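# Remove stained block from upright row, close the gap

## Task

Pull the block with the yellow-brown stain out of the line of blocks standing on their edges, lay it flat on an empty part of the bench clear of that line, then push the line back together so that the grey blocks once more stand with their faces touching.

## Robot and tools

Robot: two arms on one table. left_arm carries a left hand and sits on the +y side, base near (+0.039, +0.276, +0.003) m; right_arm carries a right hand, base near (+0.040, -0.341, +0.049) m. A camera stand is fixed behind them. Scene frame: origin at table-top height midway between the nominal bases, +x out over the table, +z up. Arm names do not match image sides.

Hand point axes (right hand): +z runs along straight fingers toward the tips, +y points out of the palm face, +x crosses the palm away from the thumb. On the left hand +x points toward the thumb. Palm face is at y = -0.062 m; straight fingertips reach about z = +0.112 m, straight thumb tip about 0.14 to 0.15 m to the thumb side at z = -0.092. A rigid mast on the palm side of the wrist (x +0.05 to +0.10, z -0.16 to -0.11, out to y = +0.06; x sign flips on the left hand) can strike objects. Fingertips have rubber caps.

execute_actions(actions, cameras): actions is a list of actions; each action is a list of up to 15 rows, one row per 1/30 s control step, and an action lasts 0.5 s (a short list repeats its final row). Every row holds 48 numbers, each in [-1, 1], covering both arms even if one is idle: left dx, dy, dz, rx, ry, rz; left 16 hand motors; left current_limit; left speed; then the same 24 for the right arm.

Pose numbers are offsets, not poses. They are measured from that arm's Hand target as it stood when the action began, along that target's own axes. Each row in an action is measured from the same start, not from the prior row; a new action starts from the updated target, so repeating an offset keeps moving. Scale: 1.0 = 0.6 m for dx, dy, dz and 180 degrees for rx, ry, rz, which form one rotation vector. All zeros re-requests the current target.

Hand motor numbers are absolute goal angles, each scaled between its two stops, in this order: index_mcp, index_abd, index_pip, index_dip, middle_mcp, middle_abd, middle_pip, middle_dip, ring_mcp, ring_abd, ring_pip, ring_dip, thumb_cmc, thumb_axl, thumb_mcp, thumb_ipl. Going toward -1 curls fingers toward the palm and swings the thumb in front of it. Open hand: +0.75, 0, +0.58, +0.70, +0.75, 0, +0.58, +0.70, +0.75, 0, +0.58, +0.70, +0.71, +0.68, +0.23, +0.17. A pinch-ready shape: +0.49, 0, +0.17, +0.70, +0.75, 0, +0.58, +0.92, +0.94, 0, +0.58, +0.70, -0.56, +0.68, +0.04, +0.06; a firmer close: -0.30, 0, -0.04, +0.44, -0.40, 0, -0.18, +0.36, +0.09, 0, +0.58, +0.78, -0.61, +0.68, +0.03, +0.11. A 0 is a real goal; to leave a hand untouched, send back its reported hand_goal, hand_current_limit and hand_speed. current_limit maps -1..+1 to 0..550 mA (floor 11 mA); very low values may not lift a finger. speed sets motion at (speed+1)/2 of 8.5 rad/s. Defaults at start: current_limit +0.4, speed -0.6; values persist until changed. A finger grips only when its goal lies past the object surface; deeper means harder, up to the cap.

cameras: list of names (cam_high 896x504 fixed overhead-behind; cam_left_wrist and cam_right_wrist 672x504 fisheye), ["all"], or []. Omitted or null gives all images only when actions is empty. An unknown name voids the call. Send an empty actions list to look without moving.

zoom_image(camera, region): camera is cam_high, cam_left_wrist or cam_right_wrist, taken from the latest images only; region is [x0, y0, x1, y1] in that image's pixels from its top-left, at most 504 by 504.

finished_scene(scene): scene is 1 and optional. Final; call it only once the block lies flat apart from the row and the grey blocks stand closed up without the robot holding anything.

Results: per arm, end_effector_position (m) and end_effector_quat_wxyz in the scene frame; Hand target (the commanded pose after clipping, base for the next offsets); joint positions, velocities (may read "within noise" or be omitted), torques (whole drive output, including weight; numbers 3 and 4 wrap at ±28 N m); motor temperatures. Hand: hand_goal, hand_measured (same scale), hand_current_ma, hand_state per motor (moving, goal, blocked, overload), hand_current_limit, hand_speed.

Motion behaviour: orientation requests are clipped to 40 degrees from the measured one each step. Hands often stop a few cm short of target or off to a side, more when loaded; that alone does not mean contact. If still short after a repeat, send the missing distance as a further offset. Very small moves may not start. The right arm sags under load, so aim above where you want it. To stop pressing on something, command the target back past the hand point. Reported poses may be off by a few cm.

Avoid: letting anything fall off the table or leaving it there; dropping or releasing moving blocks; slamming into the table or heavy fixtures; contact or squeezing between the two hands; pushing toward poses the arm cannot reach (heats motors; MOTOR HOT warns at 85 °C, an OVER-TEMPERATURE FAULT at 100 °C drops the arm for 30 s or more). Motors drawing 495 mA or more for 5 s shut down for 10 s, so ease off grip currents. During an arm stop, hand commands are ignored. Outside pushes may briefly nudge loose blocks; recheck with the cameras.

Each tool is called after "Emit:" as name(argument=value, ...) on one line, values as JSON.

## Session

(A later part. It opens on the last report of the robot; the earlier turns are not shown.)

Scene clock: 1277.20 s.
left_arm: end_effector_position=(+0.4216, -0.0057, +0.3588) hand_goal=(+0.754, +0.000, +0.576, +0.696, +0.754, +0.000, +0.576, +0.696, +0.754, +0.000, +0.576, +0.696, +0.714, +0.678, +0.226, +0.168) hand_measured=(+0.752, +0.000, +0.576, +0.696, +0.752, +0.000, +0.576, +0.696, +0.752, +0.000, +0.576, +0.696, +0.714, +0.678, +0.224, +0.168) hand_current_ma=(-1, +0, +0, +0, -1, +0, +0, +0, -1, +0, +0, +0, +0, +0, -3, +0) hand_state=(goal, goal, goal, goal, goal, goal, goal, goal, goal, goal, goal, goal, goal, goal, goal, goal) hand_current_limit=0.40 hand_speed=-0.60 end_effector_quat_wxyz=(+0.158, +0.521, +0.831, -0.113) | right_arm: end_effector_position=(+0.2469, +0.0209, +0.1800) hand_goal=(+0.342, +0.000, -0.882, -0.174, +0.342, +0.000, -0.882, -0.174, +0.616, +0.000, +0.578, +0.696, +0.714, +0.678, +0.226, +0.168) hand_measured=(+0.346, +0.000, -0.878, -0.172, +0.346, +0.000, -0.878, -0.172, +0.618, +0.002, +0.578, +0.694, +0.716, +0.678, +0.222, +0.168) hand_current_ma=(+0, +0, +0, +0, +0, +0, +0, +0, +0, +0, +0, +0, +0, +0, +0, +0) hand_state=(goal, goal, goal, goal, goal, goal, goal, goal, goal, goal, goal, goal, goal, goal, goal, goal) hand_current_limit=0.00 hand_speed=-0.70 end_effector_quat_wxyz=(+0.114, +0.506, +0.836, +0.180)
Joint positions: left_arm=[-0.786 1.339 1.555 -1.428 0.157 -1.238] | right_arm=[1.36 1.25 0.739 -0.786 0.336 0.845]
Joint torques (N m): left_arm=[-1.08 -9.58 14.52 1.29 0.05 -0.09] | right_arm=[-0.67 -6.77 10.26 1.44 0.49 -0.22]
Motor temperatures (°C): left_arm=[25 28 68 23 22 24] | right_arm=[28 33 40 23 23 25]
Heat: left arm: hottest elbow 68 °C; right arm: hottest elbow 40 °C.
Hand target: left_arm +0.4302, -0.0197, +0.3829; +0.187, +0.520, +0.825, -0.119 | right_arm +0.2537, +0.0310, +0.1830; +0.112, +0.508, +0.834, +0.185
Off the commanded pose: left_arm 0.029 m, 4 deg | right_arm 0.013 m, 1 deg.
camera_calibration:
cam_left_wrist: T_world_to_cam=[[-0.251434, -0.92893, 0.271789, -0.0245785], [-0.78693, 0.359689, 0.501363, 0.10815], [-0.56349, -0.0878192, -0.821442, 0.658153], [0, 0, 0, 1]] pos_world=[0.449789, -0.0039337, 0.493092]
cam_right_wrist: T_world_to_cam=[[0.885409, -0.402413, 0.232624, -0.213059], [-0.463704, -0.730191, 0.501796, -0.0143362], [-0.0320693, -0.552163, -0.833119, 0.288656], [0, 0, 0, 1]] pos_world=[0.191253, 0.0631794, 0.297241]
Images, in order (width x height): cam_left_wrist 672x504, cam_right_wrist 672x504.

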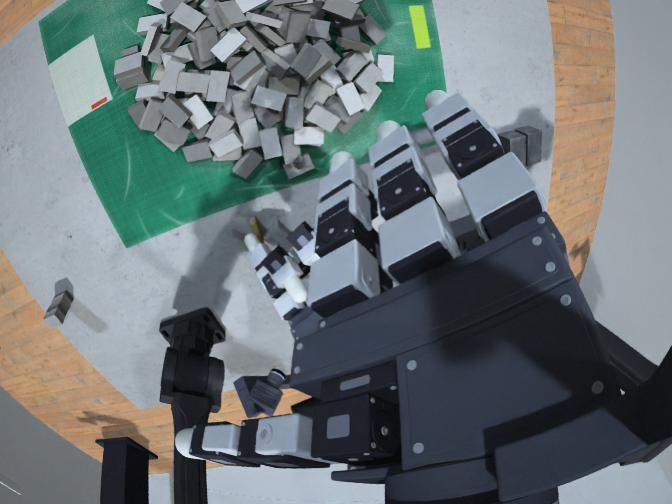

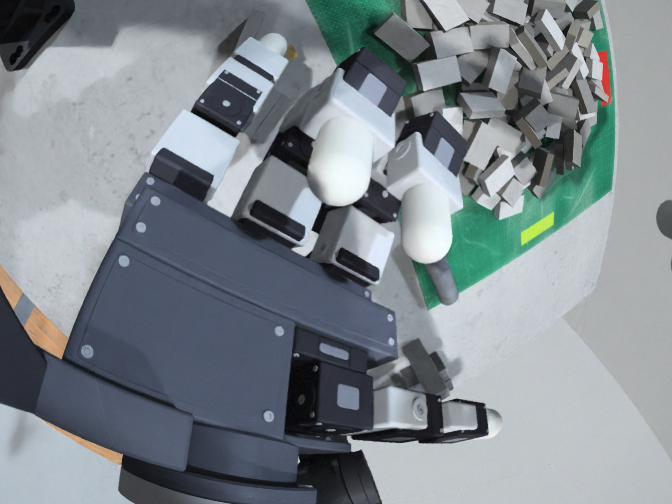

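Emit:
execute_actions(actions=[[[0,0,0,0,0,0,0.754,0,0.576,0.696,0.754,0,0.576,0.696,0.754,0,0.576,0.696,0.714,0.678,0.226,0.168,0.4,-0.6,0,0,0,0,0,0,0.342,0,-0.883,-0.174,0.342,0,-0.883,-0.174,0.68,0.05,0.577,0.696,0.714,0.678,0.226,0.168,0.2,-0.8]]], cameras=["cam_right_wrist","cam_left_wrist"])

Emit:
zoom_image(camera="cam_right_wrist", region=[180, 0, 380, 110])

Emit:
zoom_image(camera="cam_left_wrist", region=[220, 190, 310, 270])

Scene clock: 1288.40 s.
left_arm: end_effector_position=(+0.4216, -0.0057, +0.3588) hand_goal=(+0.754, +0.000, +0.576, +0.696, +0.754, +0.000, +0.576, +0.696, +0.754, +0.000, +0.576, +0.696, +0.714, +0.678, +0.226, +0.168) hand_measured=(+0.752, +0.000, +0.576, +0.696, +0.752, +0.000, +0.576, +0.696, +0.752, +0.000, +0.576, +0.696, +0.714, +0.678, +0.224, +0.168) hand_current_ma=(-1, +0, +0, +0, -1, +0, +0, +0, -1, +0, +0, +0, +0, +0, -3, +0) hand_state=(goal, goal, goal, goal, goal, goal, goal, goal, goal, goal, goal, goal, goal, goal, goal, goal) hand_current_limit=0.40 hand_speed=-0.60 end_effector_quat_wxyz=(+0.158, +0.521, +0.831, -0.113) | right_arm: end_effector_position=(+0.2469, +0.0212, +0.1801) hand_goal=(+0.342, +0.000, -0.882, -0.174, +0.342, +0.000, -0.882, -0.174, +0.680, +0.050, +0.578, +0.696, +0.714, +0.678, +0.226, +0.168) hand_measured=(+0.346, +0.000, -0.878, -0.172, +0.346, +0.000, -0.878, -0.172, +0.678, +0.046, +0.576, +0.694, +0.716, +0.678, +0.222, +0.168) hand_current_ma=(+0, +0, +0, +0, +0, +0, +0, +0, +0, +0, +0, +0, +0, +0, +0, +0) hand_state=(goal, goal, goal, goal, goal, goal, goal, goal, goal, goal, goal, goal, goal, goal, goal, goal) hand_current_limit=0.20 hand_speed=-0.80 end_effector_quat_wxyz=(+0.114, +0.506, +0.836, +0.181)
Joint positions: left_arm=[-0.786 1.339 1.555 -1.428 0.157 -1.238] | right_arm=[1.36 1.25 0.739 -0.785 0.336 0.844]
Joint torques (N m): left_arm=[-1.14 -9.82 14.49 1.2 0.07 -0.08] | right_arm=[-0.73 -6.77 10.18 1.35 0.5 -0.22]
Motor temperatures (°C): left_arm=[25 28 68 23 22 24] | right_arm=[28 33 39 23 23 25]
Heat: left arm: hottest elbow 68 °C; right arm: hottest elbow 39 °C.
Hand target: left_arm +0.4302, -0.0197, +0.3829; +0.187, +0.520, +0.825, -0.119 | right_arm +0.2537, +0.0311, +0.1830; +0.112, +0.508, +0.834, +0.185
Off the commanded pose: left_arm 0.029 m, 4 deg | right_arm 0.012 m, 1 deg.
camera_calibration:
cam_left_wrist: T_world_to_cam=[[-0.251434, -0.92893, 0.271789, -0.0245785], [-0.78693, 0.359689, 0.501363, 0.10815], [-0.56349, -0.0878192, -0.821442, 0.658153], [0, 0, 0, 1]] pos_world=[0.449789, -0.0039337, 0.493092]
cam_right_wrist: T_world_to_cam=[[0.885476, -0.402305, 0.232556, -0.213064], [-0.463611, -0.730838, 0.500939, -0.0140857], [-0.0315693, -0.551385, -0.833653, 0.288893], [0, 0, 0, 1]] pos_world=[0.191253, 0.0632798, 0.297442]
Images, in order (width x height): cam_left_wrist 672x504, cam_right_wrist 672x504.

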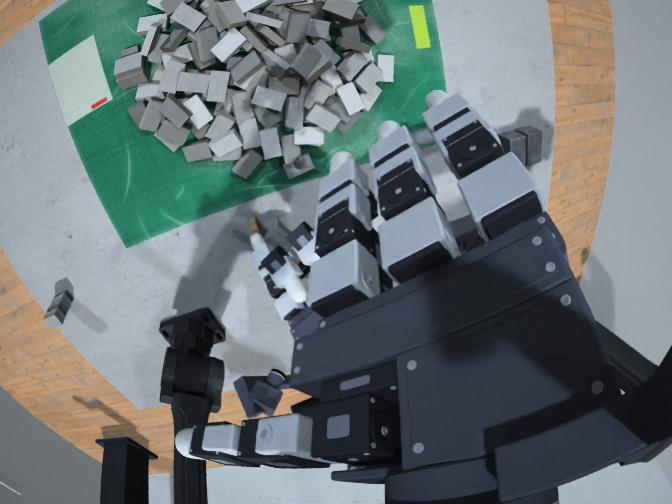

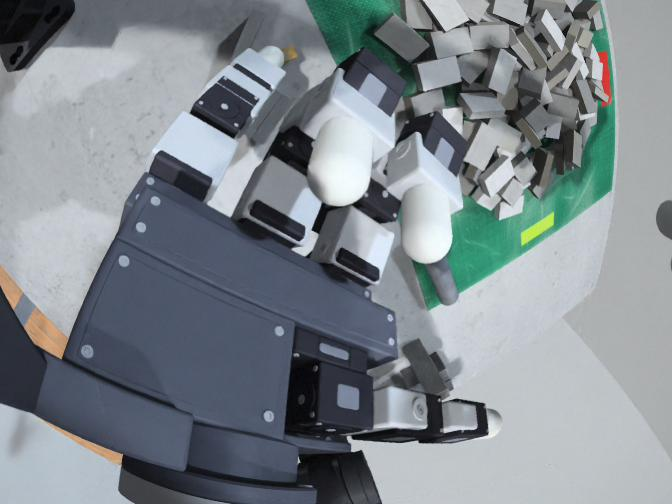

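Scaled by 2.520 from the camera's 672x504 image, which has a finer 960x720 frame.

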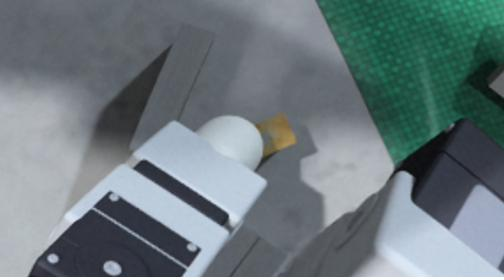

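Scaled by 5.600 from the camera's 672x504 image, which has a finer 960x720 frame.

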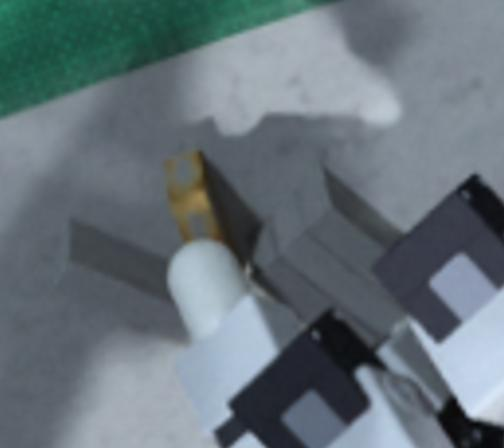

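Emit:
execute_actions(actions=[[[0,0,0,0,0,0,0.754,0,0.576,0.696,0.754,0,0.576,0.696,0.754,0,0.576,0.696,0.714,0.678,0.226,0.168,0.4,-0.6,-0.0211,0.0122,0.0057,0,0,0,0.342,0,-0.883,-0.174,0.342,0,-0.883,-0.174,0.66,0,0.577,0.696,0.714,0.678,0.226,0.168,0.2,-0.8]]], cameras=["cam_right_wrist","cam_left_wrist"])

Emit:
zoom_image(camera="cam_right_wrist", region=[180, 0, 380, 110])

Emit:
zoom_image(camera="cam_left_wrist", region=[220, 190, 310, 270])

Scene clock: 1300.80 s.
left_arm: end_effector_position=(+0.4216, -0.0057, +0.3588) hand_goal=(+0.754, +0.000, +0.576, +0.696, +0.754, +0.000, +0.576, +0.696, +0.754, +0.000, +0.576, +0.696, +0.714, +0.678, +0.226, +0.168) hand_measured=(+0.752, +0.000, +0.576, +0.696, +0.752, +0.000, +0.576, +0.696, +0.752, +0.000, +0.576, +0.696, +0.714, +0.678, +0.224, +0.168) hand_current_ma=(-1, +0, +0, +0, -1, +0, +0, +0, -1, +0, +0, +0, +0, +0, -3, +0) hand_state=(goal, goal, goal, goal, goal, goal, goal, goal, goal, goal, goal, goal, goal, goal, goal, goal) hand_current_limit=0.40 hand_speed=-0.60 end_effector_quat_wxyz=(+0.158, +0.521, +0.831, -0.113) | right_arm: end_effector_position=(+0.2620, +0.0179, +0.1801) hand_goal=(+0.342, +0.000, -0.882, -0.174, +0.342, +0.000, -0.882, -0.174, +0.660, +0.000, +0.578, +0.696, +0.714, +0.678, +0.226, +0.168) hand_measured=(+0.346, +0.000, -0.878, -0.172, +0.346, +0.000, -0.878, -0.172, +0.670, +0.000, +0.578, +0.696, +0.716, +0.678, +0.222, +0.168) hand_current_ma=(+0, +0, +0, +0, +0, +0, +0, +0, +2, +0, +0, +0, +0, +0, +0, +0) hand_state=(goal, goal, goal, goal, goal, goal, goal, goal, goal, goal, goal, goal, goal, goal, goal, goal) hand_current_limit=0.20 hand_speed=-0.80 end_effector_quat_wxyz=(+0.114, +0.508, +0.835, +0.179)
Joint positions: left_arm=[-0.786 1.339 1.555 -1.428 0.157 -1.238] | right_arm=[1.313 1.25 0.739 -0.773 0.323 0.801]
Joint torques (N m): left_arm=[-1.32 -9.47 14.46 1.29 0.04 -0.07] | right_arm=[-0.38 -8.29 9.17 1.44 0.45 -0.21]
Motor temperatures (°C): left_arm=[25 28 69 23 22 24] | right_arm=[28 33 39 23 23 25]
Heat: left arm: hottest elbow 69 °C; right arm: hottest elbow 39 °C.
Hand target: left_arm +0.4302, -0.0197, +0.3829; +0.187, +0.520, +0.825, -0.119 | right_arm +0.2667, +0.0235, +0.1830; +0.112, +0.508, +0.834, +0.185
Off the commanded pose: left_arm 0.029 m, 4 deg | right_arm 0.008 m, 1 deg.
camera_calibration:
cam_left_wrist: T_world_to_cam=[[-0.251434, -0.92893, 0.271789, -0.0245785], [-0.78693, 0.359689, 0.501363, 0.10815], [-0.56349, -0.0878192, -0.821442, 0.658153], [0, 0, 0, 1]] pos_world=[0.449789, -0.0039337, 0.493092]
cam_right_wrist: T_world_to_cam=[[0.883978, -0.405779, 0.232219, -0.227121], [-0.466224, -0.728013, 0.502626, -0.00917124], [-0.034897, -0.552576, -0.832731, 0.288315], [0, 0, 0, 1]] pos_world=[0.206556, 0.0604779, 0.29744]
Images, in order (width x height): cam_left_wrist 672x504, cam_right_wrist 672x504.

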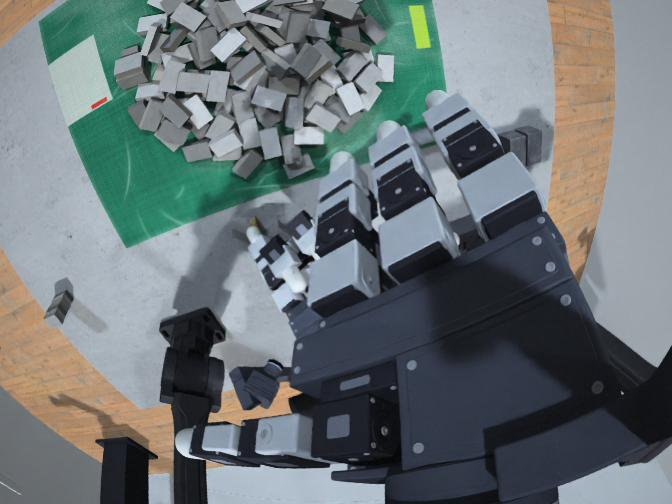

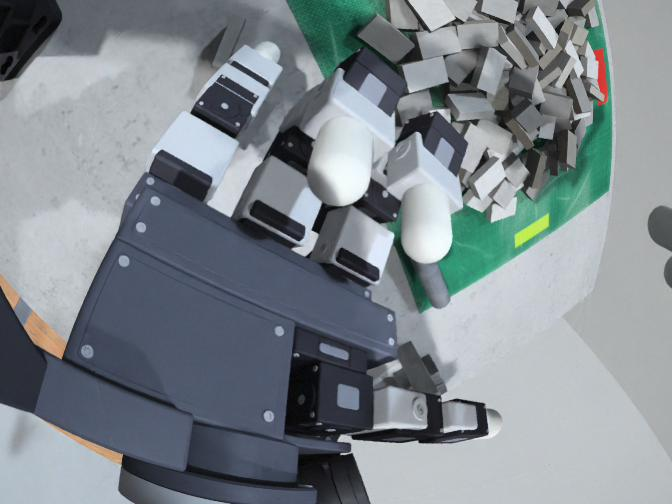

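Scaled by 2.520 from the camera's 672x504 image, which has a finer 960x720 frame.

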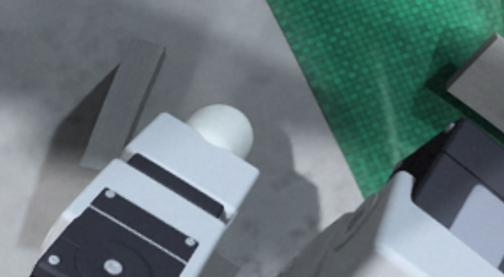

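Scaled by 5.600 from the camera's 672x504 image, which has a finer 960x720 frame.

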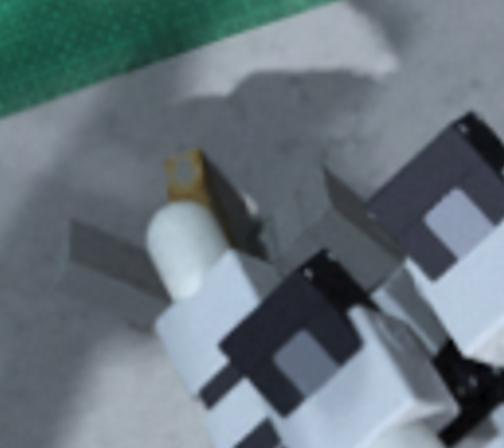

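Emit:
execute_actions(actions=[[[0,0,0,0,0,0,0.754,0,0.576,0.696,0.754,0,0.576,0.696,0.754,0,0.576,0.696,0.714,0.678,0.226,0.168,0.4,-0.6,0,0,0,0,0,0,0.342,0,-0.883,-0.174,0.342,0,-0.883,-0.174,0.78,0,0.577,0.696,0.714,0.678,0.226,0.168,0.2,-0.85]]], cameras=["cam_right_wrist","cam_left_wrist"])

Emit:
zoom_image(camera="cam_right_wrist", region=[180, 0, 380, 110])

Emit:
zoom_image(camera="cam_left_wrist", region=[220, 190, 310, 270])

Scene clock: 1307.07 s.
left_arm: end_effector_position=(+0.4216, -0.0057, +0.3588) hand_goal=(+0.754, +0.000, +0.576, +0.696, +0.754, +0.000, +0.576, +0.696, +0.754, +0.000, +0.576, +0.696, +0.714, +0.678, +0.226, +0.168) hand_measured=(+0.752, +0.000, +0.576, +0.696, +0.752, +0.000, +0.576, +0.696, +0.752, +0.000, +0.576, +0.696, +0.714, +0.678, +0.224, +0.168) hand_current_ma=(-1, +0, +0, +0, -1, +0, +0, +0, -1, +0, +0, +0, +0, +0, -3, +0) hand_state=(goal, goal, goal, goal, goal, goal, goal, goal, goal, goal, goal, goal, goal, goal, goal, goal) hand_current_limit=0.40 hand_speed=-0.60 end_effector_quat_wxyz=(+0.158, +0.521, +0.831, -0.113) | right_arm: end_effector_position=(+0.2634, +0.0189, +0.1814) hand_goal=(+0.342, +0.000, -0.882, -0.174, +0.342, +0.000, -0.882, -0.174, +0.780, +0.000, +0.578, +0.696, +0.714, +0.678, +0.226, +0.168) hand_measured=(+0.346, +0.000, -0.878, -0.172, +0.346, +0.000, -0.878, -0.172, +0.714, +0.006, +0.560, +0.686, +0.716, +0.678, +0.222, +0.168) hand_current_ma=(+0, +0, +0, +0, +0, +0, +0, +0, -75, +0, -5, -2, +0, +0, +0, +0) hand_state=(goal, goal, goal, goal, goal, goal, goal, goal, blocked, goal, goal, goal, goal, goal, goal, goal) hand_current_limit=0.20 hand_speed=-0.85 end_effector_quat_wxyz=(+0.115, +0.509, +0.833, +0.184)
Joint positions: left_arm=[-0.786 1.339 1.555 -1.428 0.157 -1.238] | right_arm=[1.311 1.25 0.739 -0.765 0.327 0.801]
Joint torques (N m): left_arm=[-1.14 -9.64 14.43 1.25 0.06 -0.07] | right_arm=[-0.32 -8.18 9.21 1.09 0.3 -0.24]
Motor temperatures (°C): left_arm=[25 28 69 23 22 24] | right_arm=[28 33 39 23 23 25]
Heat: left arm: hottest elbow 69 °C; right arm: hottest elbow 39 °C.
Hand target: left_arm +0.4302, -0.0197, +0.3829; +0.187, +0.520, +0.825, -0.119 | right_arm +0.2668, +0.0235, +0.1830; +0.112, +0.508, +0.834, +0.185
Off the commanded pose: left_arm 0.029 m, 4 deg | right_arm 0.006 m, 0 deg.
camera_calibration:
cam_left_wrist: T_world_to_cam=[[-0.251434, -0.92893, 0.271789, -0.0245785], [-0.78693, 0.359689, 0.501363, 0.10815], [-0.56349, -0.0878192, -0.821442, 0.658153], [0, 0, 0, 1]] pos_world=[0.449789, -0.0039337, 0.493092]
cam_right_wrist: T_world_to_cam=[[0.881851, -0.40936, 0.234015, -0.228019], [-0.470465, -0.730555, 0.494927, -0.00592653], [-0.0316428, -0.546547, -0.83683, 0.289729], [0, 0, 0, 1]] pos_world=[0.207459, 0.0606789, 0.298747]
Images, in order (width x height): cam_left_wrist 672x504, cam_right_wrist 672x504.

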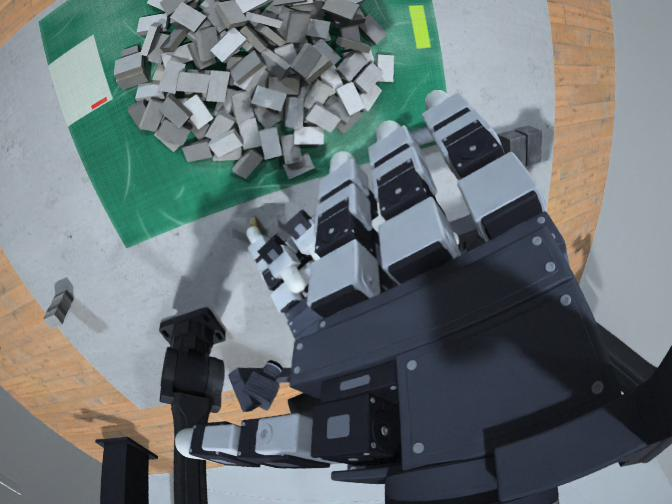

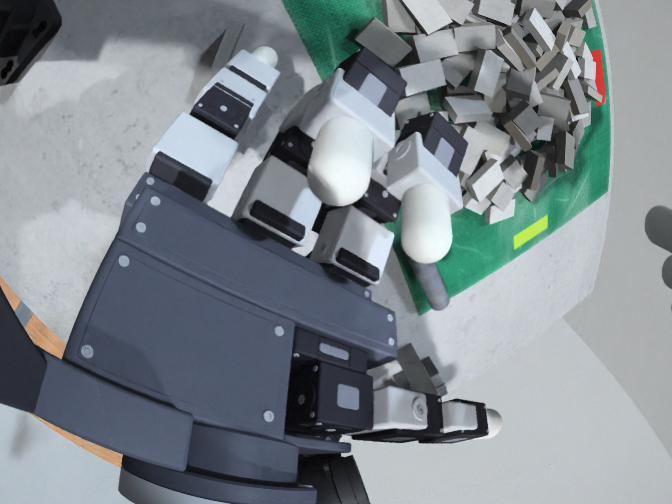

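Scaled by 2.520 from the camera's 672x504 image, which has a finer 960x720 frame.

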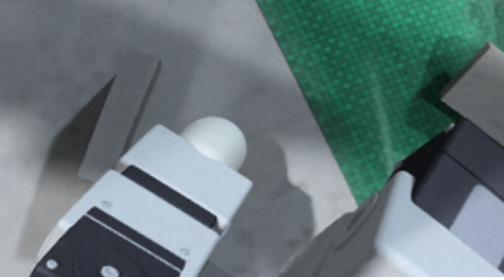

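Scaled by 5.600 from the camera's 672x504 image, which has a finer 960x720 frame.

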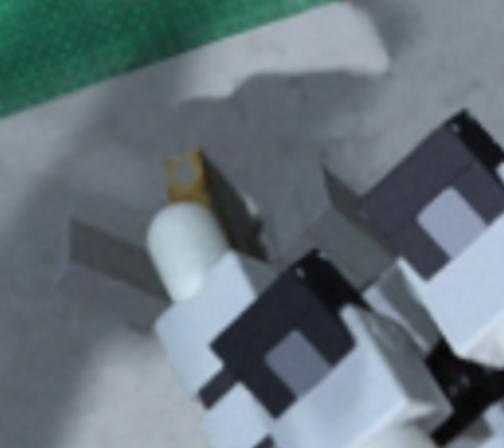

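Emit:
execute_actions(actions=[])

Scene clock: 1323.27 s.
left_arm: end_effector_position=(+0.4216, -0.0057, +0.3588) hand_goal=(+0.754, +0.000, +0.576, +0.696, +0.754, +0.000, +0.576, +0.696, +0.754, +0.000, +0.576, +0.696, +0.714, +0.678, +0.226, +0.168) hand_measured=(+0.752, +0.000, +0.576, +0.696, +0.752, +0.000, +0.576, +0.696, +0.752, +0.000, +0.576, +0.696, +0.714, +0.678, +0.224, +0.168) hand_current_ma=(-1, +0, +0, +0, -1, +0, +0, +0, -1, +0, +0, +0, +0, +0, -3, +0) hand_state=(goal, goal, goal, goal, goal, goal, goal, goal, goal, goal, goal, goal, goal, goal, goal, goal) hand_current_limit=0.40 hand_speed=-0.60 end_effector_quat_wxyz=(+0.158, +0.521, +0.831, -0.113) | right_arm: end_effector_position=(+0.2634, +0.0189, +0.1814) hand_goal=(+0.342, +0.000, -0.882, -0.174, +0.342, +0.000, -0.882, -0.174, +0.780, +0.000, +0.578, +0.696, +0.714, +0.678, +0.226, +0.168) hand_measured=(+0.346, +0.000, -0.878, -0.172, +0.346, +0.000, -0.878, -0.172, +0.714, +0.006, +0.560, +0.686, +0.716, +0.678, +0.222, +0.168) hand_current_ma=(+0, +0, +0, +0, +0, +0, +0, +0, -75, +0, -5, -2, +0, +0, +0, +0) hand_state=(goal, goal, goal, goal, goal, goal, goal, goal, blocked, goal, goal, goal, goal, goal, goal, goal) hand_current_limit=0.20 hand_speed=-0.85 end_effector_quat_wxyz=(+0.115, +0.509, +0.833, +0.184)
Joint positions: left_arm=[-0.786 1.339 1.555 -1.428 0.157 -1.238] | right_arm=[1.311 1.25 0.739 -0.765 0.327 0.801]
Joint velocities: within noise
Joint torques (N m): left_arm=[-1.08 -9.82 14.61 1.17 0.05 -0.09] | right_arm=[-0.21 -8.18 9.22 1.13 0.31 -0.23]
Motor temperatures (°C): left_arm=[25 28 69 23 22 24] | right_arm=[28 33 39 23 22 25]
Heat: left arm: hottest elbow 69 °C; right arm: hottest elbow 39 °C.
Hand target: left_arm +0.4302, -0.0197, +0.3829; +0.187, +0.520, +0.825, -0.119 | right_arm +0.2668, +0.0235, +0.1830; +0.112, +0.508, +0.834, +0.185
Off the commanded pose: left_arm 0.029 m, 4 deg | right_arm 0.006 m, 0 deg.
camera_calibration:
cam_left_wrist: T_world_to_cam=[[-0.251434, -0.92893, 0.271789, -0.0245785], [-0.78693, 0.359689, 0.501363, 0.10815], [-0.56349, -0.0878192, -0.821442, 0.658153], [0, 0, 0, 1]] pos_world=[0.449789, -0.0039337, 0.493092]
cam_right_wrist: T_world_to_cam=[[0.881851, -0.40936, 0.234015, -0.228019], [-0.470465, -0.730555, 0.494927, -0.00592653], [-0.0316428, -0.546547, -0.83683, 0.289729], [0, 0, 0, 1]] pos_world=[0.207459, 0.0606789, 0.298747]

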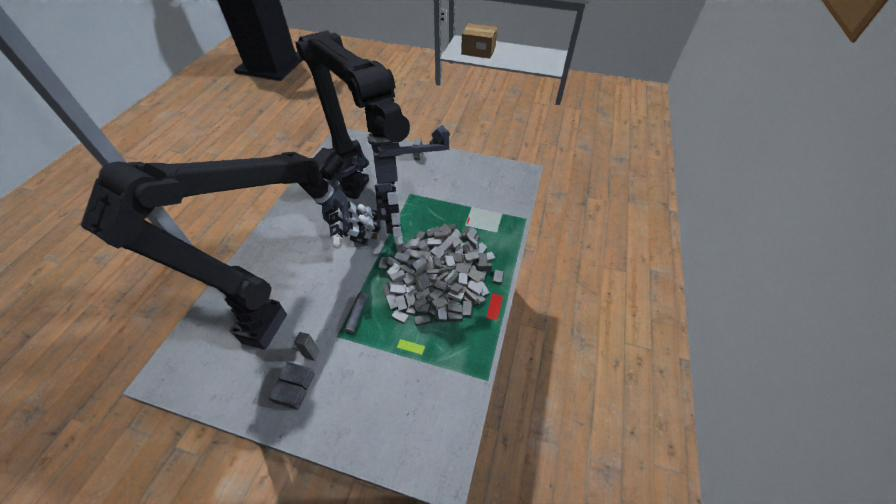

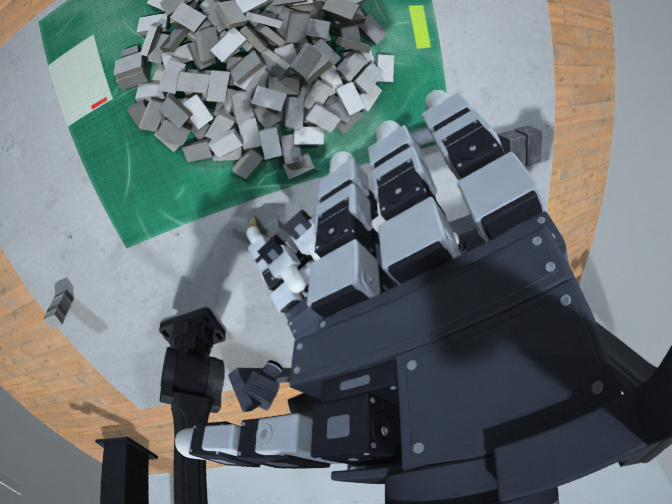

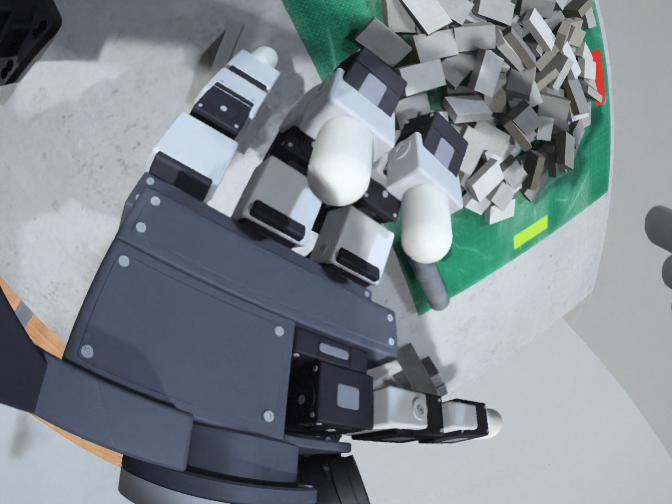

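Emit:
zoom_image(camera="cam_left_wrist", region=[225, 195, 315, 270])

Emit:
zoom_image(camera="cam_right_wrist", region=[200, 20, 300, 100])

Scaled by 5.600 from the camera's 672x504 image, which has a finer 960x720 frame.

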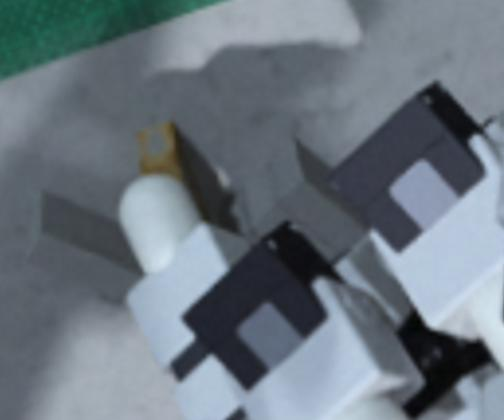

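Scaled by 5.040 from the camera's 672x504 image, which has a finer 960x720 frame.

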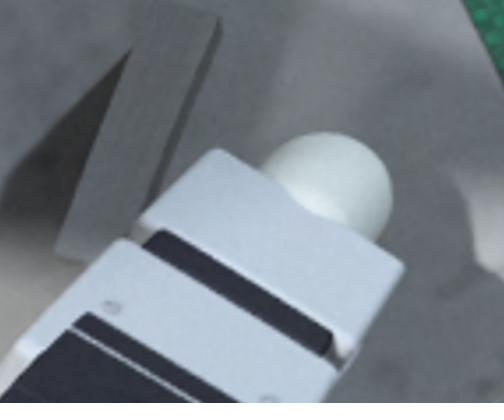

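Emit:
execute_actions(actions=[[[0,0,0,0,0,0,0.754,0,0.576,0.696,0.754,0,0.576,0.696,0.754,0,0.576,0.696,0.714,0.678,0.226,0.168,0.4,-0.6,0,0,0,0,0,0,0.342,0,-0.883,-0.174,0.342,0,-0.883,-0.174,0.60,0,0.577,0.696,0.714,0.678,0.226,0.168,0.2,-0.85]],[[0,0,0,0,0,0,0.754,0,0.576,0.696,0.754,0,0.576,0.696,0.754,0,0.576,0.696,0.714,0.678,0.226,0.168,0.4,-0.6,0,0,0,0,0,0,0.342,0,-0.883,-0.174,0.342,0,-0.883,-0.174,0.60,0.065,0.577,0.696,0.714,0.678,0.226,0.168,0.2,-0.85]]], cameras=["cam_left_wrist","cam_right_wrist"])

Emit:
zoom_image(camera="cam_left_wrist", region=[225, 195, 315, 270])

Scene clock: 1356.27 s.
left_arm: end_effector_position=(+0.4216, -0.0057, +0.3588) hand_goal=(+0.754, +0.000, +0.576, +0.696, +0.754, +0.000, +0.576, +0.696, +0.754, +0.000, +0.576, +0.696, +0.714, +0.678, +0.226, +0.168) hand_measured=(+0.752, +0.000, +0.576, +0.696, +0.752, +0.000, +0.576, +0.696, +0.752, +0.000, +0.576, +0.696, +0.714, +0.678, +0.224, +0.168) hand_current_ma=(-1, +0, +0, +0, -1, +0, +0, +0, -1, +0, +0, +0, +0, +0, -3, +0) hand_state=(goal, goal, goal, goal, goal, goal, goal, goal, goal, goal, goal, goal, goal, goal, goal, goal) hand_current_limit=0.40 hand_speed=-0.60 end_effector_quat_wxyz=(+0.158, +0.521, +0.831, -0.113) | right_arm: end_effector_position=(+0.2628, +0.0192, +0.1809) hand_goal=(+0.342, +0.000, -0.882, -0.174, +0.342, +0.000, -0.882, -0.174, +0.600, +0.066, +0.578, +0.696, +0.714, +0.678, +0.226, +0.168) hand_measured=(+0.346, +0.000, -0.878, -0.172, +0.346, +0.000, -0.878, -0.172, +0.612, +0.062, +0.576, +0.694, +0.716, +0.678, +0.222, +0.168) hand_current_ma=(+0, +0, +0, +0, +0, +0, +0, +0, +2, +0, +0, +0, +0, +0, +0, +0) hand_state=(goal, goal, goal, goal, goal, goal, goal, goal, goal, goal, goal, goal, goal, goal, goal, goal) hand_current_limit=0.20 hand_speed=-0.85 end_effector_quat_wxyz=(+0.113, +0.508, +0.834, +0.183)
Joint positions: left_arm=[-0.786 1.339 1.555 -1.428 0.157 -1.238] | right_arm=[1.311 1.25 0.739 -0.765 0.322 0.8]
Joint torques (N m): left_arm=[-1.08 -9.23 14.56 1.22 0.04 -0.07] | right_arm=[-0.26 -8.18 9.24 1.16 0.49 -0.23]
Motor temperatures (°C): left_arm=[25 28 70 23 22 24] | right_arm=[28 33 38 23 22 25]
Heat: left arm: hottest elbow 70 °C; right arm: hottest elbow 38 °C.
Hand target: left_arm +0.4302, -0.0197, +0.3829; +0.187, +0.520, +0.825, -0.119 | right_arm +0.2668, +0.0235, +0.1830; +0.112, +0.508, +0.834, +0.185
Off the commanded pose: left_arm 0.029 m, 4 deg | right_arm 0.006 m, 0 deg.
camera_calibration:
cam_left_wrist: T_world_to_cam=[[-0.251434, -0.92893, 0.271789, -0.0245785], [-0.78693, 0.359689, 0.501363, 0.10815], [-0.56349, -0.0878192, -0.821442, 0.658153], [0, 0, 0, 1]] pos_world=[0.449789, -0.0039337, 0.493092]
cam_right_wrist: T_world_to_cam=[[0.883383, -0.408175, 0.230278, -0.226963], [-0.467417, -0.731702, 0.496118, -0.00664342], [-0.034008, -0.545898, -0.837161, 0.29013], [0, 0, 0, 1]] pos_world=[0.207257, 0.0608797, 0.298446]
Images, in order (width x height): cam_left_wrist 672x504, cam_right_wrist 672x504.

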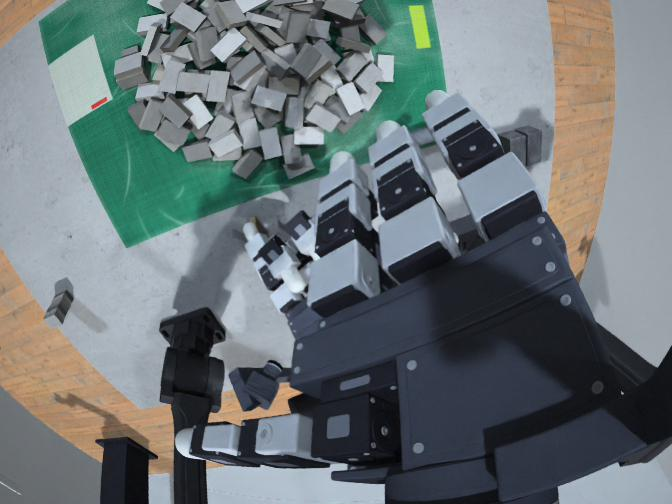

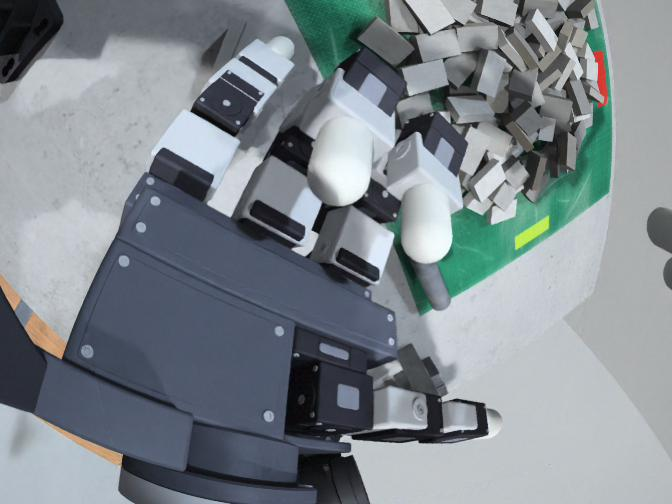

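Scaled by 5.600 from the camera's 672x504 image, which has a finer 960x720 frame.

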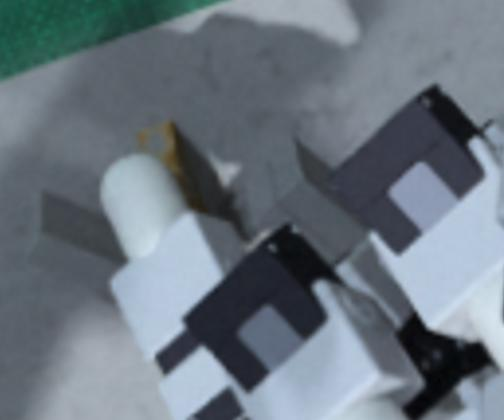

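Emit:
execute_actions(actions=[[[0,0,0,0,0,0,0.754,0,0.576,0.696,0.754,0,0.576,0.696,0.754,0,0.576,0.696,0.714,0.678,0.226,0.168,0.4,-0.6,0,0,0,0,0,0,0.342,0,-0.883,-0.174,0.342,0,-0.883,-0.174,0.60,0.08,0.577,0.696,0.714,0.678,0.226,0.168,0.2,-0.85],[0,0,0,0,0,0,0.754,0,0.576,0.696,0.754,0,0.576,0.696,0.754,0,0.576,0.696,0.714,0.678,0.226,0.168,0.4,-0.6,0,0,0,0,0,0,0.342,0,-0.883,-0.174,0.342,0,-0.883,-0.174,0.60,0.08,0.577,0.696,0.714,0.678,0.226,0.168,0.2,-0.85],[0,0,0,0,0,0,0.754,0,0.576,0.696,0.754,0,0.576,0.696,0.754,0,0.576,0.696,0.714,0.678,0.226,0.168,0.4,-0.6,0,0,0,0,0,0,0.342,0,-0.883,-0.174,0.342,0,-0.883,-0.174,0.76,0.08,0.577,0.696,0.714,0.678,0.226,0.168,0.2,-0.9]]], cameras=["cam_left_wrist","cam_right_wrist"])

Emit:
zoom_image(camera="cam_left_wrist", region=[225, 195, 315, 270])

Emit:
zoom_image(camera="cam_right_wrist", region=[200, 10, 320, 100])

Scene clock: 1366.90 s.
left_arm: end_effector_position=(+0.4216, -0.0057, +0.3588) hand_goal=(+0.754, +0.000, +0.576, +0.696, +0.754, +0.000, +0.576, +0.696, +0.754, +0.000, +0.576, +0.696, +0.714, +0.678, +0.226, +0.168) hand_measured=(+0.752, +0.000, +0.576, +0.696, +0.752, +0.000, +0.576, +0.696, +0.752, +0.000, +0.576, +0.696, +0.714, +0.678, +0.224, +0.168) hand_current_ma=(-1, +0, +0, +0, -1, +0, +0, +0, -1, +0, +0, +0, +0, +0, -3, +0) hand_state=(goal, goal, goal, goal, goal, goal, goal, goal, goal, goal, goal, goal, goal, goal, goal, goal) hand_current_limit=0.40 hand_speed=-0.60 end_effector_quat_wxyz=(+0.158, +0.521, +0.831, -0.113) | right_arm: end_effector_position=(+0.2629, +0.0192, +0.1810) hand_goal=(+0.342, +0.000, -0.882, -0.174, +0.342, +0.000, -0.882, -0.174, +0.760, +0.080, +0.578, +0.696, +0.714, +0.678, +0.226, +0.168) hand_measured=(+0.346, +0.000, -0.878, -0.172, +0.346, +0.000, -0.878, -0.172, +0.710, +0.078, +0.566, +0.688, +0.716, +0.678, +0.222, +0.168) hand_current_ma=(+0, +0, +0, +0, +0, +0, +0, +0, -43, +0, -3, -1, +0, +0, +0, +0) hand_state=(goal, goal, goal, goal, goal, goal, goal, goal, blocked, goal, goal, goal, goal, goal, goal, goal) hand_current_limit=0.20 hand_speed=-0.90 end_effector_quat_wxyz=(+0.113, +0.508, +0.834, +0.183)
Joint positions: left_arm=[-0.786 1.339 1.555 -1.428 0.157 -1.238] | right_arm=[1.311 1.25 0.739 -0.765 0.323 0.8]
Joint torques (N m): left_arm=[-1.08 -9.47 14.57 1.22 0.08 -0.06] | right_arm=[-0.21 -8.18 9.2 1.11 0.45 -0.22]
Motor temperatures (°C): left_arm=[25 28 70 23 22 24] | right_arm=[28 33 38 23 22 25]
Heat: left arm: hottest elbow 70 °C; right arm: hottest elbow 38 °C.
Hand target: left_arm +0.4302, -0.0197, +0.3829; +0.187, +0.520, +0.825, -0.119 | right_arm +0.2668, +0.0235, +0.1830; +0.112, +0.508, +0.834, +0.185
Off the commanded pose: left_arm 0.029 m, 4 deg | right_arm 0.006 m, 0 deg.
camera_calibration:
cam_left_wrist: T_world_to_cam=[[-0.251434, -0.92893, 0.271789, -0.0245785], [-0.78693, 0.359689, 0.501363, 0.10815], [-0.56349, -0.0878192, -0.821442, 0.658153], [0, 0, 0, 1]] pos_world=[0.449789, -0.0039337, 0.493092]
cam_right_wrist: T_world_to_cam=[[0.883131, -0.408322, 0.230982, -0.227112], [-0.467927, -0.731527, 0.495895, -0.00648182], [-0.033515, -0.546023, -0.837099, 0.290017], [0, 0, 0, 1]] pos_world=[0.207257, 0.0608796, 0.298446]
Images, in order (width x height): cam_left_wrist 672x504, cam_right_wrist 672x504.

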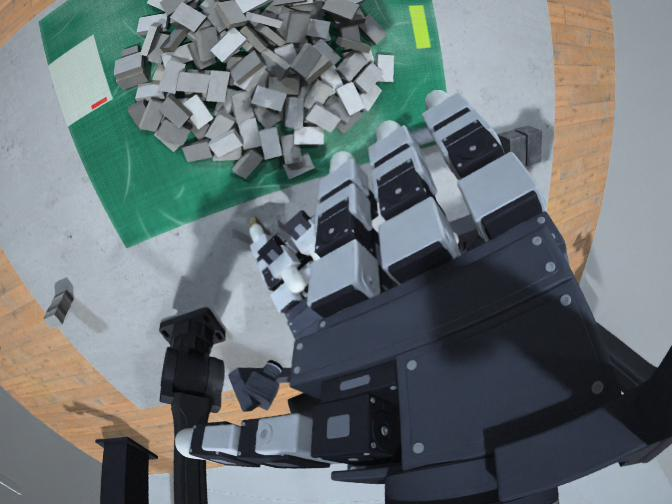

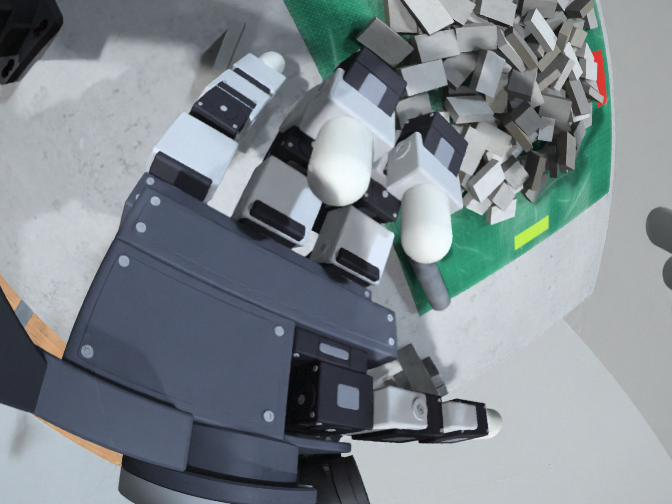

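Scaled by 5.600 from the camera's 672x504 image, which has a finer 960x720 frame.

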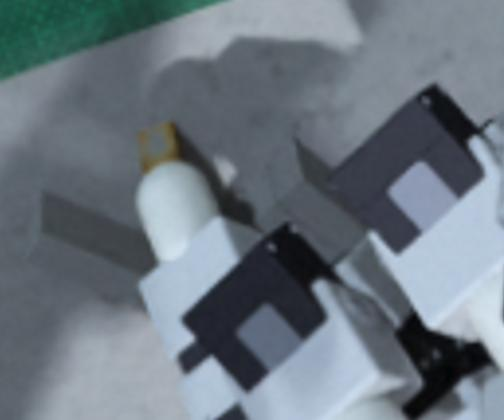

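Scaled by 4.200 from the camera's 672x504 image, which has a finer 960x720 frame.

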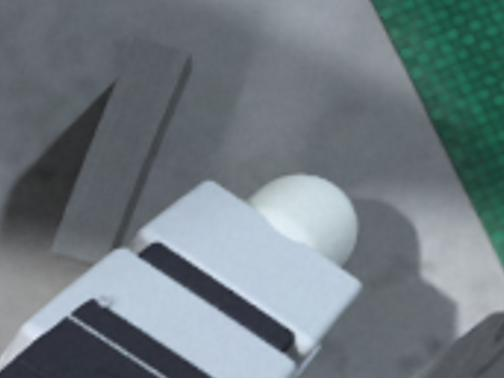

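Emit:
execute_actions(actions=[[[0,0,0,0,0,0,0.754,0,0.576,0.696,0.754,0,0.576,0.696,0.754,0,0.576,0.696,0.714,0.678,0.226,0.168,0.4,-0.6,-0.001,0.002,0.001,0,0,0,0.342,0,-0.883,-0.174,0.342,0,-0.883,-0.174,0.77,0.08,0.577,0.696,0.714,0.678,0.226,0.168,0.2,-0.9],[0,0,0,0,0,0,0.754,0,0.576,0.696,0.754,0,0.576,0.696,0.754,0,0.576,0.696,0.714,0.678,0.226,0.168,0.4,-0.6,-0.003,0.0054,0.0025,0,0,0,0.342,0,-0.883,-0.174,0.342,0,-0.883,-0.174,0.77,0.08,0.577,0.696,0.714,0.678,0.226,0.168,0.2,-0.9],[0,0,0,0,0,0,0.754,0,0.576,0.696,0.754,0,0.576,0.696,0.754,0,0.576,0.696,0.714,0.678,0.226,0.168,0.4,-0.6,-0.005,0.009,0.0042,0,0,0,0.342,0,-0.883,-0.174,0.342,0,-0.883,-0.174,0.77,0.08,0.577,0.696,0.714,0.678,0.226,0.168,0.2,-0.9],[0,0,0,0,0,0,0.754,0,0.576,0.696,0.754,0,0.576,0.696,0.754,0,0.576,0.696,0.714,0.678,0.226,0.168,0.4,-0.6,-0.007,0.0125,0.0058,0,0,0,0.342,0,-0.883,-0.174,0.342,0,-0.883,-0.174,0.77,0.08,0.577,0.696,0.714,0.678,0.226,0.168,0.2,-0.9],[0,0,0,0,0,0,0.754,0,0.576,0.696,0.754,0,0.576,0.696,0.754,0,0.576,0.696,0.714,0.678,0.226,0.168,0.4,-0.6,-0.009,0.0161,0.0075,0,0,0,0.342,0,-0.883,-0.174,0.342,0,-0.883,-0.174,0.77,0.08,0.577,0.696,0.714,0.678,0.226,0.168,0.2,-0.9]]], cameras=["cam_left_wrist"])

Emit:
zoom_image(camera="cam_left_wrist", region=[225, 195, 315, 270])

Scene clock: 1389.10 s.
left_arm: end_effector_position=(+0.4216, -0.0057, +0.3588) hand_goal=(+0.754, +0.000, +0.576, +0.696, +0.754, +0.000, +0.576, +0.696, +0.754, +0.000, +0.576, +0.696, +0.714, +0.678, +0.226, +0.168) hand_measured=(+0.752, +0.000, +0.576, +0.696, +0.752, +0.000, +0.576, +0.696, +0.752, +0.000, +0.576, +0.696, +0.714, +0.678, +0.224, +0.168) hand_current_ma=(-1, +0, +0, +0, -1, +0, +0, +0, -1, +0, +0, +0, +0, +0, -3, +0) hand_state=(goal, goal, goal, goal, goal, goal, goal, goal, goal, goal, goal, goal, goal, goal, goal, goal) hand_current_limit=0.40 hand_speed=-0.60 end_effector_quat_wxyz=(+0.158, +0.521, +0.831, -0.113) | right_arm: end_effector_position=(+0.2704, +0.0199, +0.1819) hand_goal=(+0.342, +0.000, -0.882, -0.174, +0.342, +0.000, -0.882, -0.174, +0.770, +0.080, +0.578, +0.696, +0.714, +0.678, +0.226, +0.168) hand_measured=(+0.346, +0.000, -0.878, -0.172, +0.346, +0.000, -0.878, -0.172, +0.734, +0.080, +0.564, +0.688, +0.716, +0.678, +0.222, +0.168) hand_current_ma=(+0, +0, +0, +0, +0, +0, +0, +0, -22, +0, -3, -1, +0, +0, +0, +0) hand_state=(goal, goal, goal, goal, goal, goal, goal, goal, blocked, goal, goal, goal, goal, goal, goal, goal) hand_current_limit=0.20 hand_speed=-0.90 end_effector_quat_wxyz=(+0.111, +0.506, +0.835, +0.186)
Joint positions: left_arm=[-0.786 1.339 1.555 -1.428 0.157 -1.238] | right_arm=[1.287 1.25 0.739 -0.749 0.313 0.77]
Joint torques (N m): left_arm=[-1.26 -9.52 14.46 1.22 0.05 -0.08] | right_arm=[-1.2 -7.59 9.73 1.07 0.41 -0.27]
Motor temperatures (°C): left_arm=[25 28 71 23 21 24] | right_arm=[28 33 38 23 22 25]
Heat: left arm: hottest elbow 71 °C; right arm: hottest elbow 38 °C.
Hand target: left_arm +0.4302, -0.0197, +0.3829; +0.187, +0.520, +0.825, -0.119 | right_arm +0.2787, +0.0235, +0.1828; +0.112, +0.508, +0.834, +0.185
Off the commanded pose: left_arm 0.029 m, 4 deg | right_arm 0.009 m, 0 deg.
camera_calibration:
cam_left_wrist: T_world_to_cam=[[-0.251434, -0.92893, 0.271789, -0.0245785], [-0.78693, 0.359689, 0.501363, 0.10815], [-0.56349, -0.0878192, -0.821442, 0.658153], [0, 0, 0, 1]] pos_world=[0.449789, -0.0039337, 0.493092]
Images, in order (width x height): cam_left_wrist 672x504.

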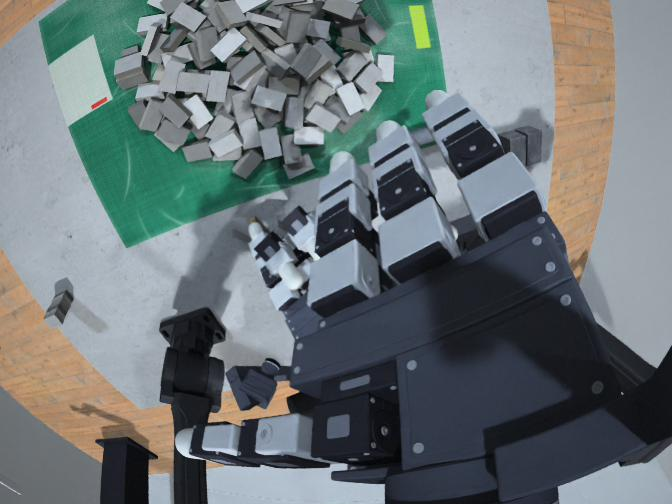

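Scaled by 5.600 from the camera's 672x504 image, which has a finer 960x720 frame.

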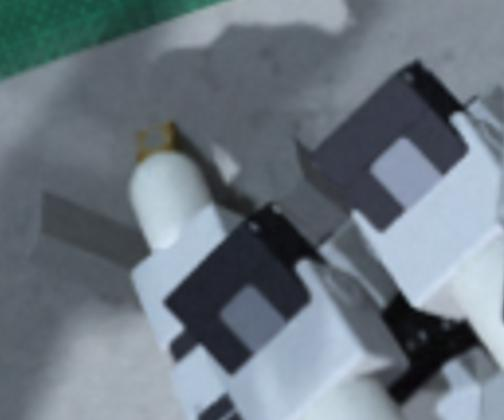

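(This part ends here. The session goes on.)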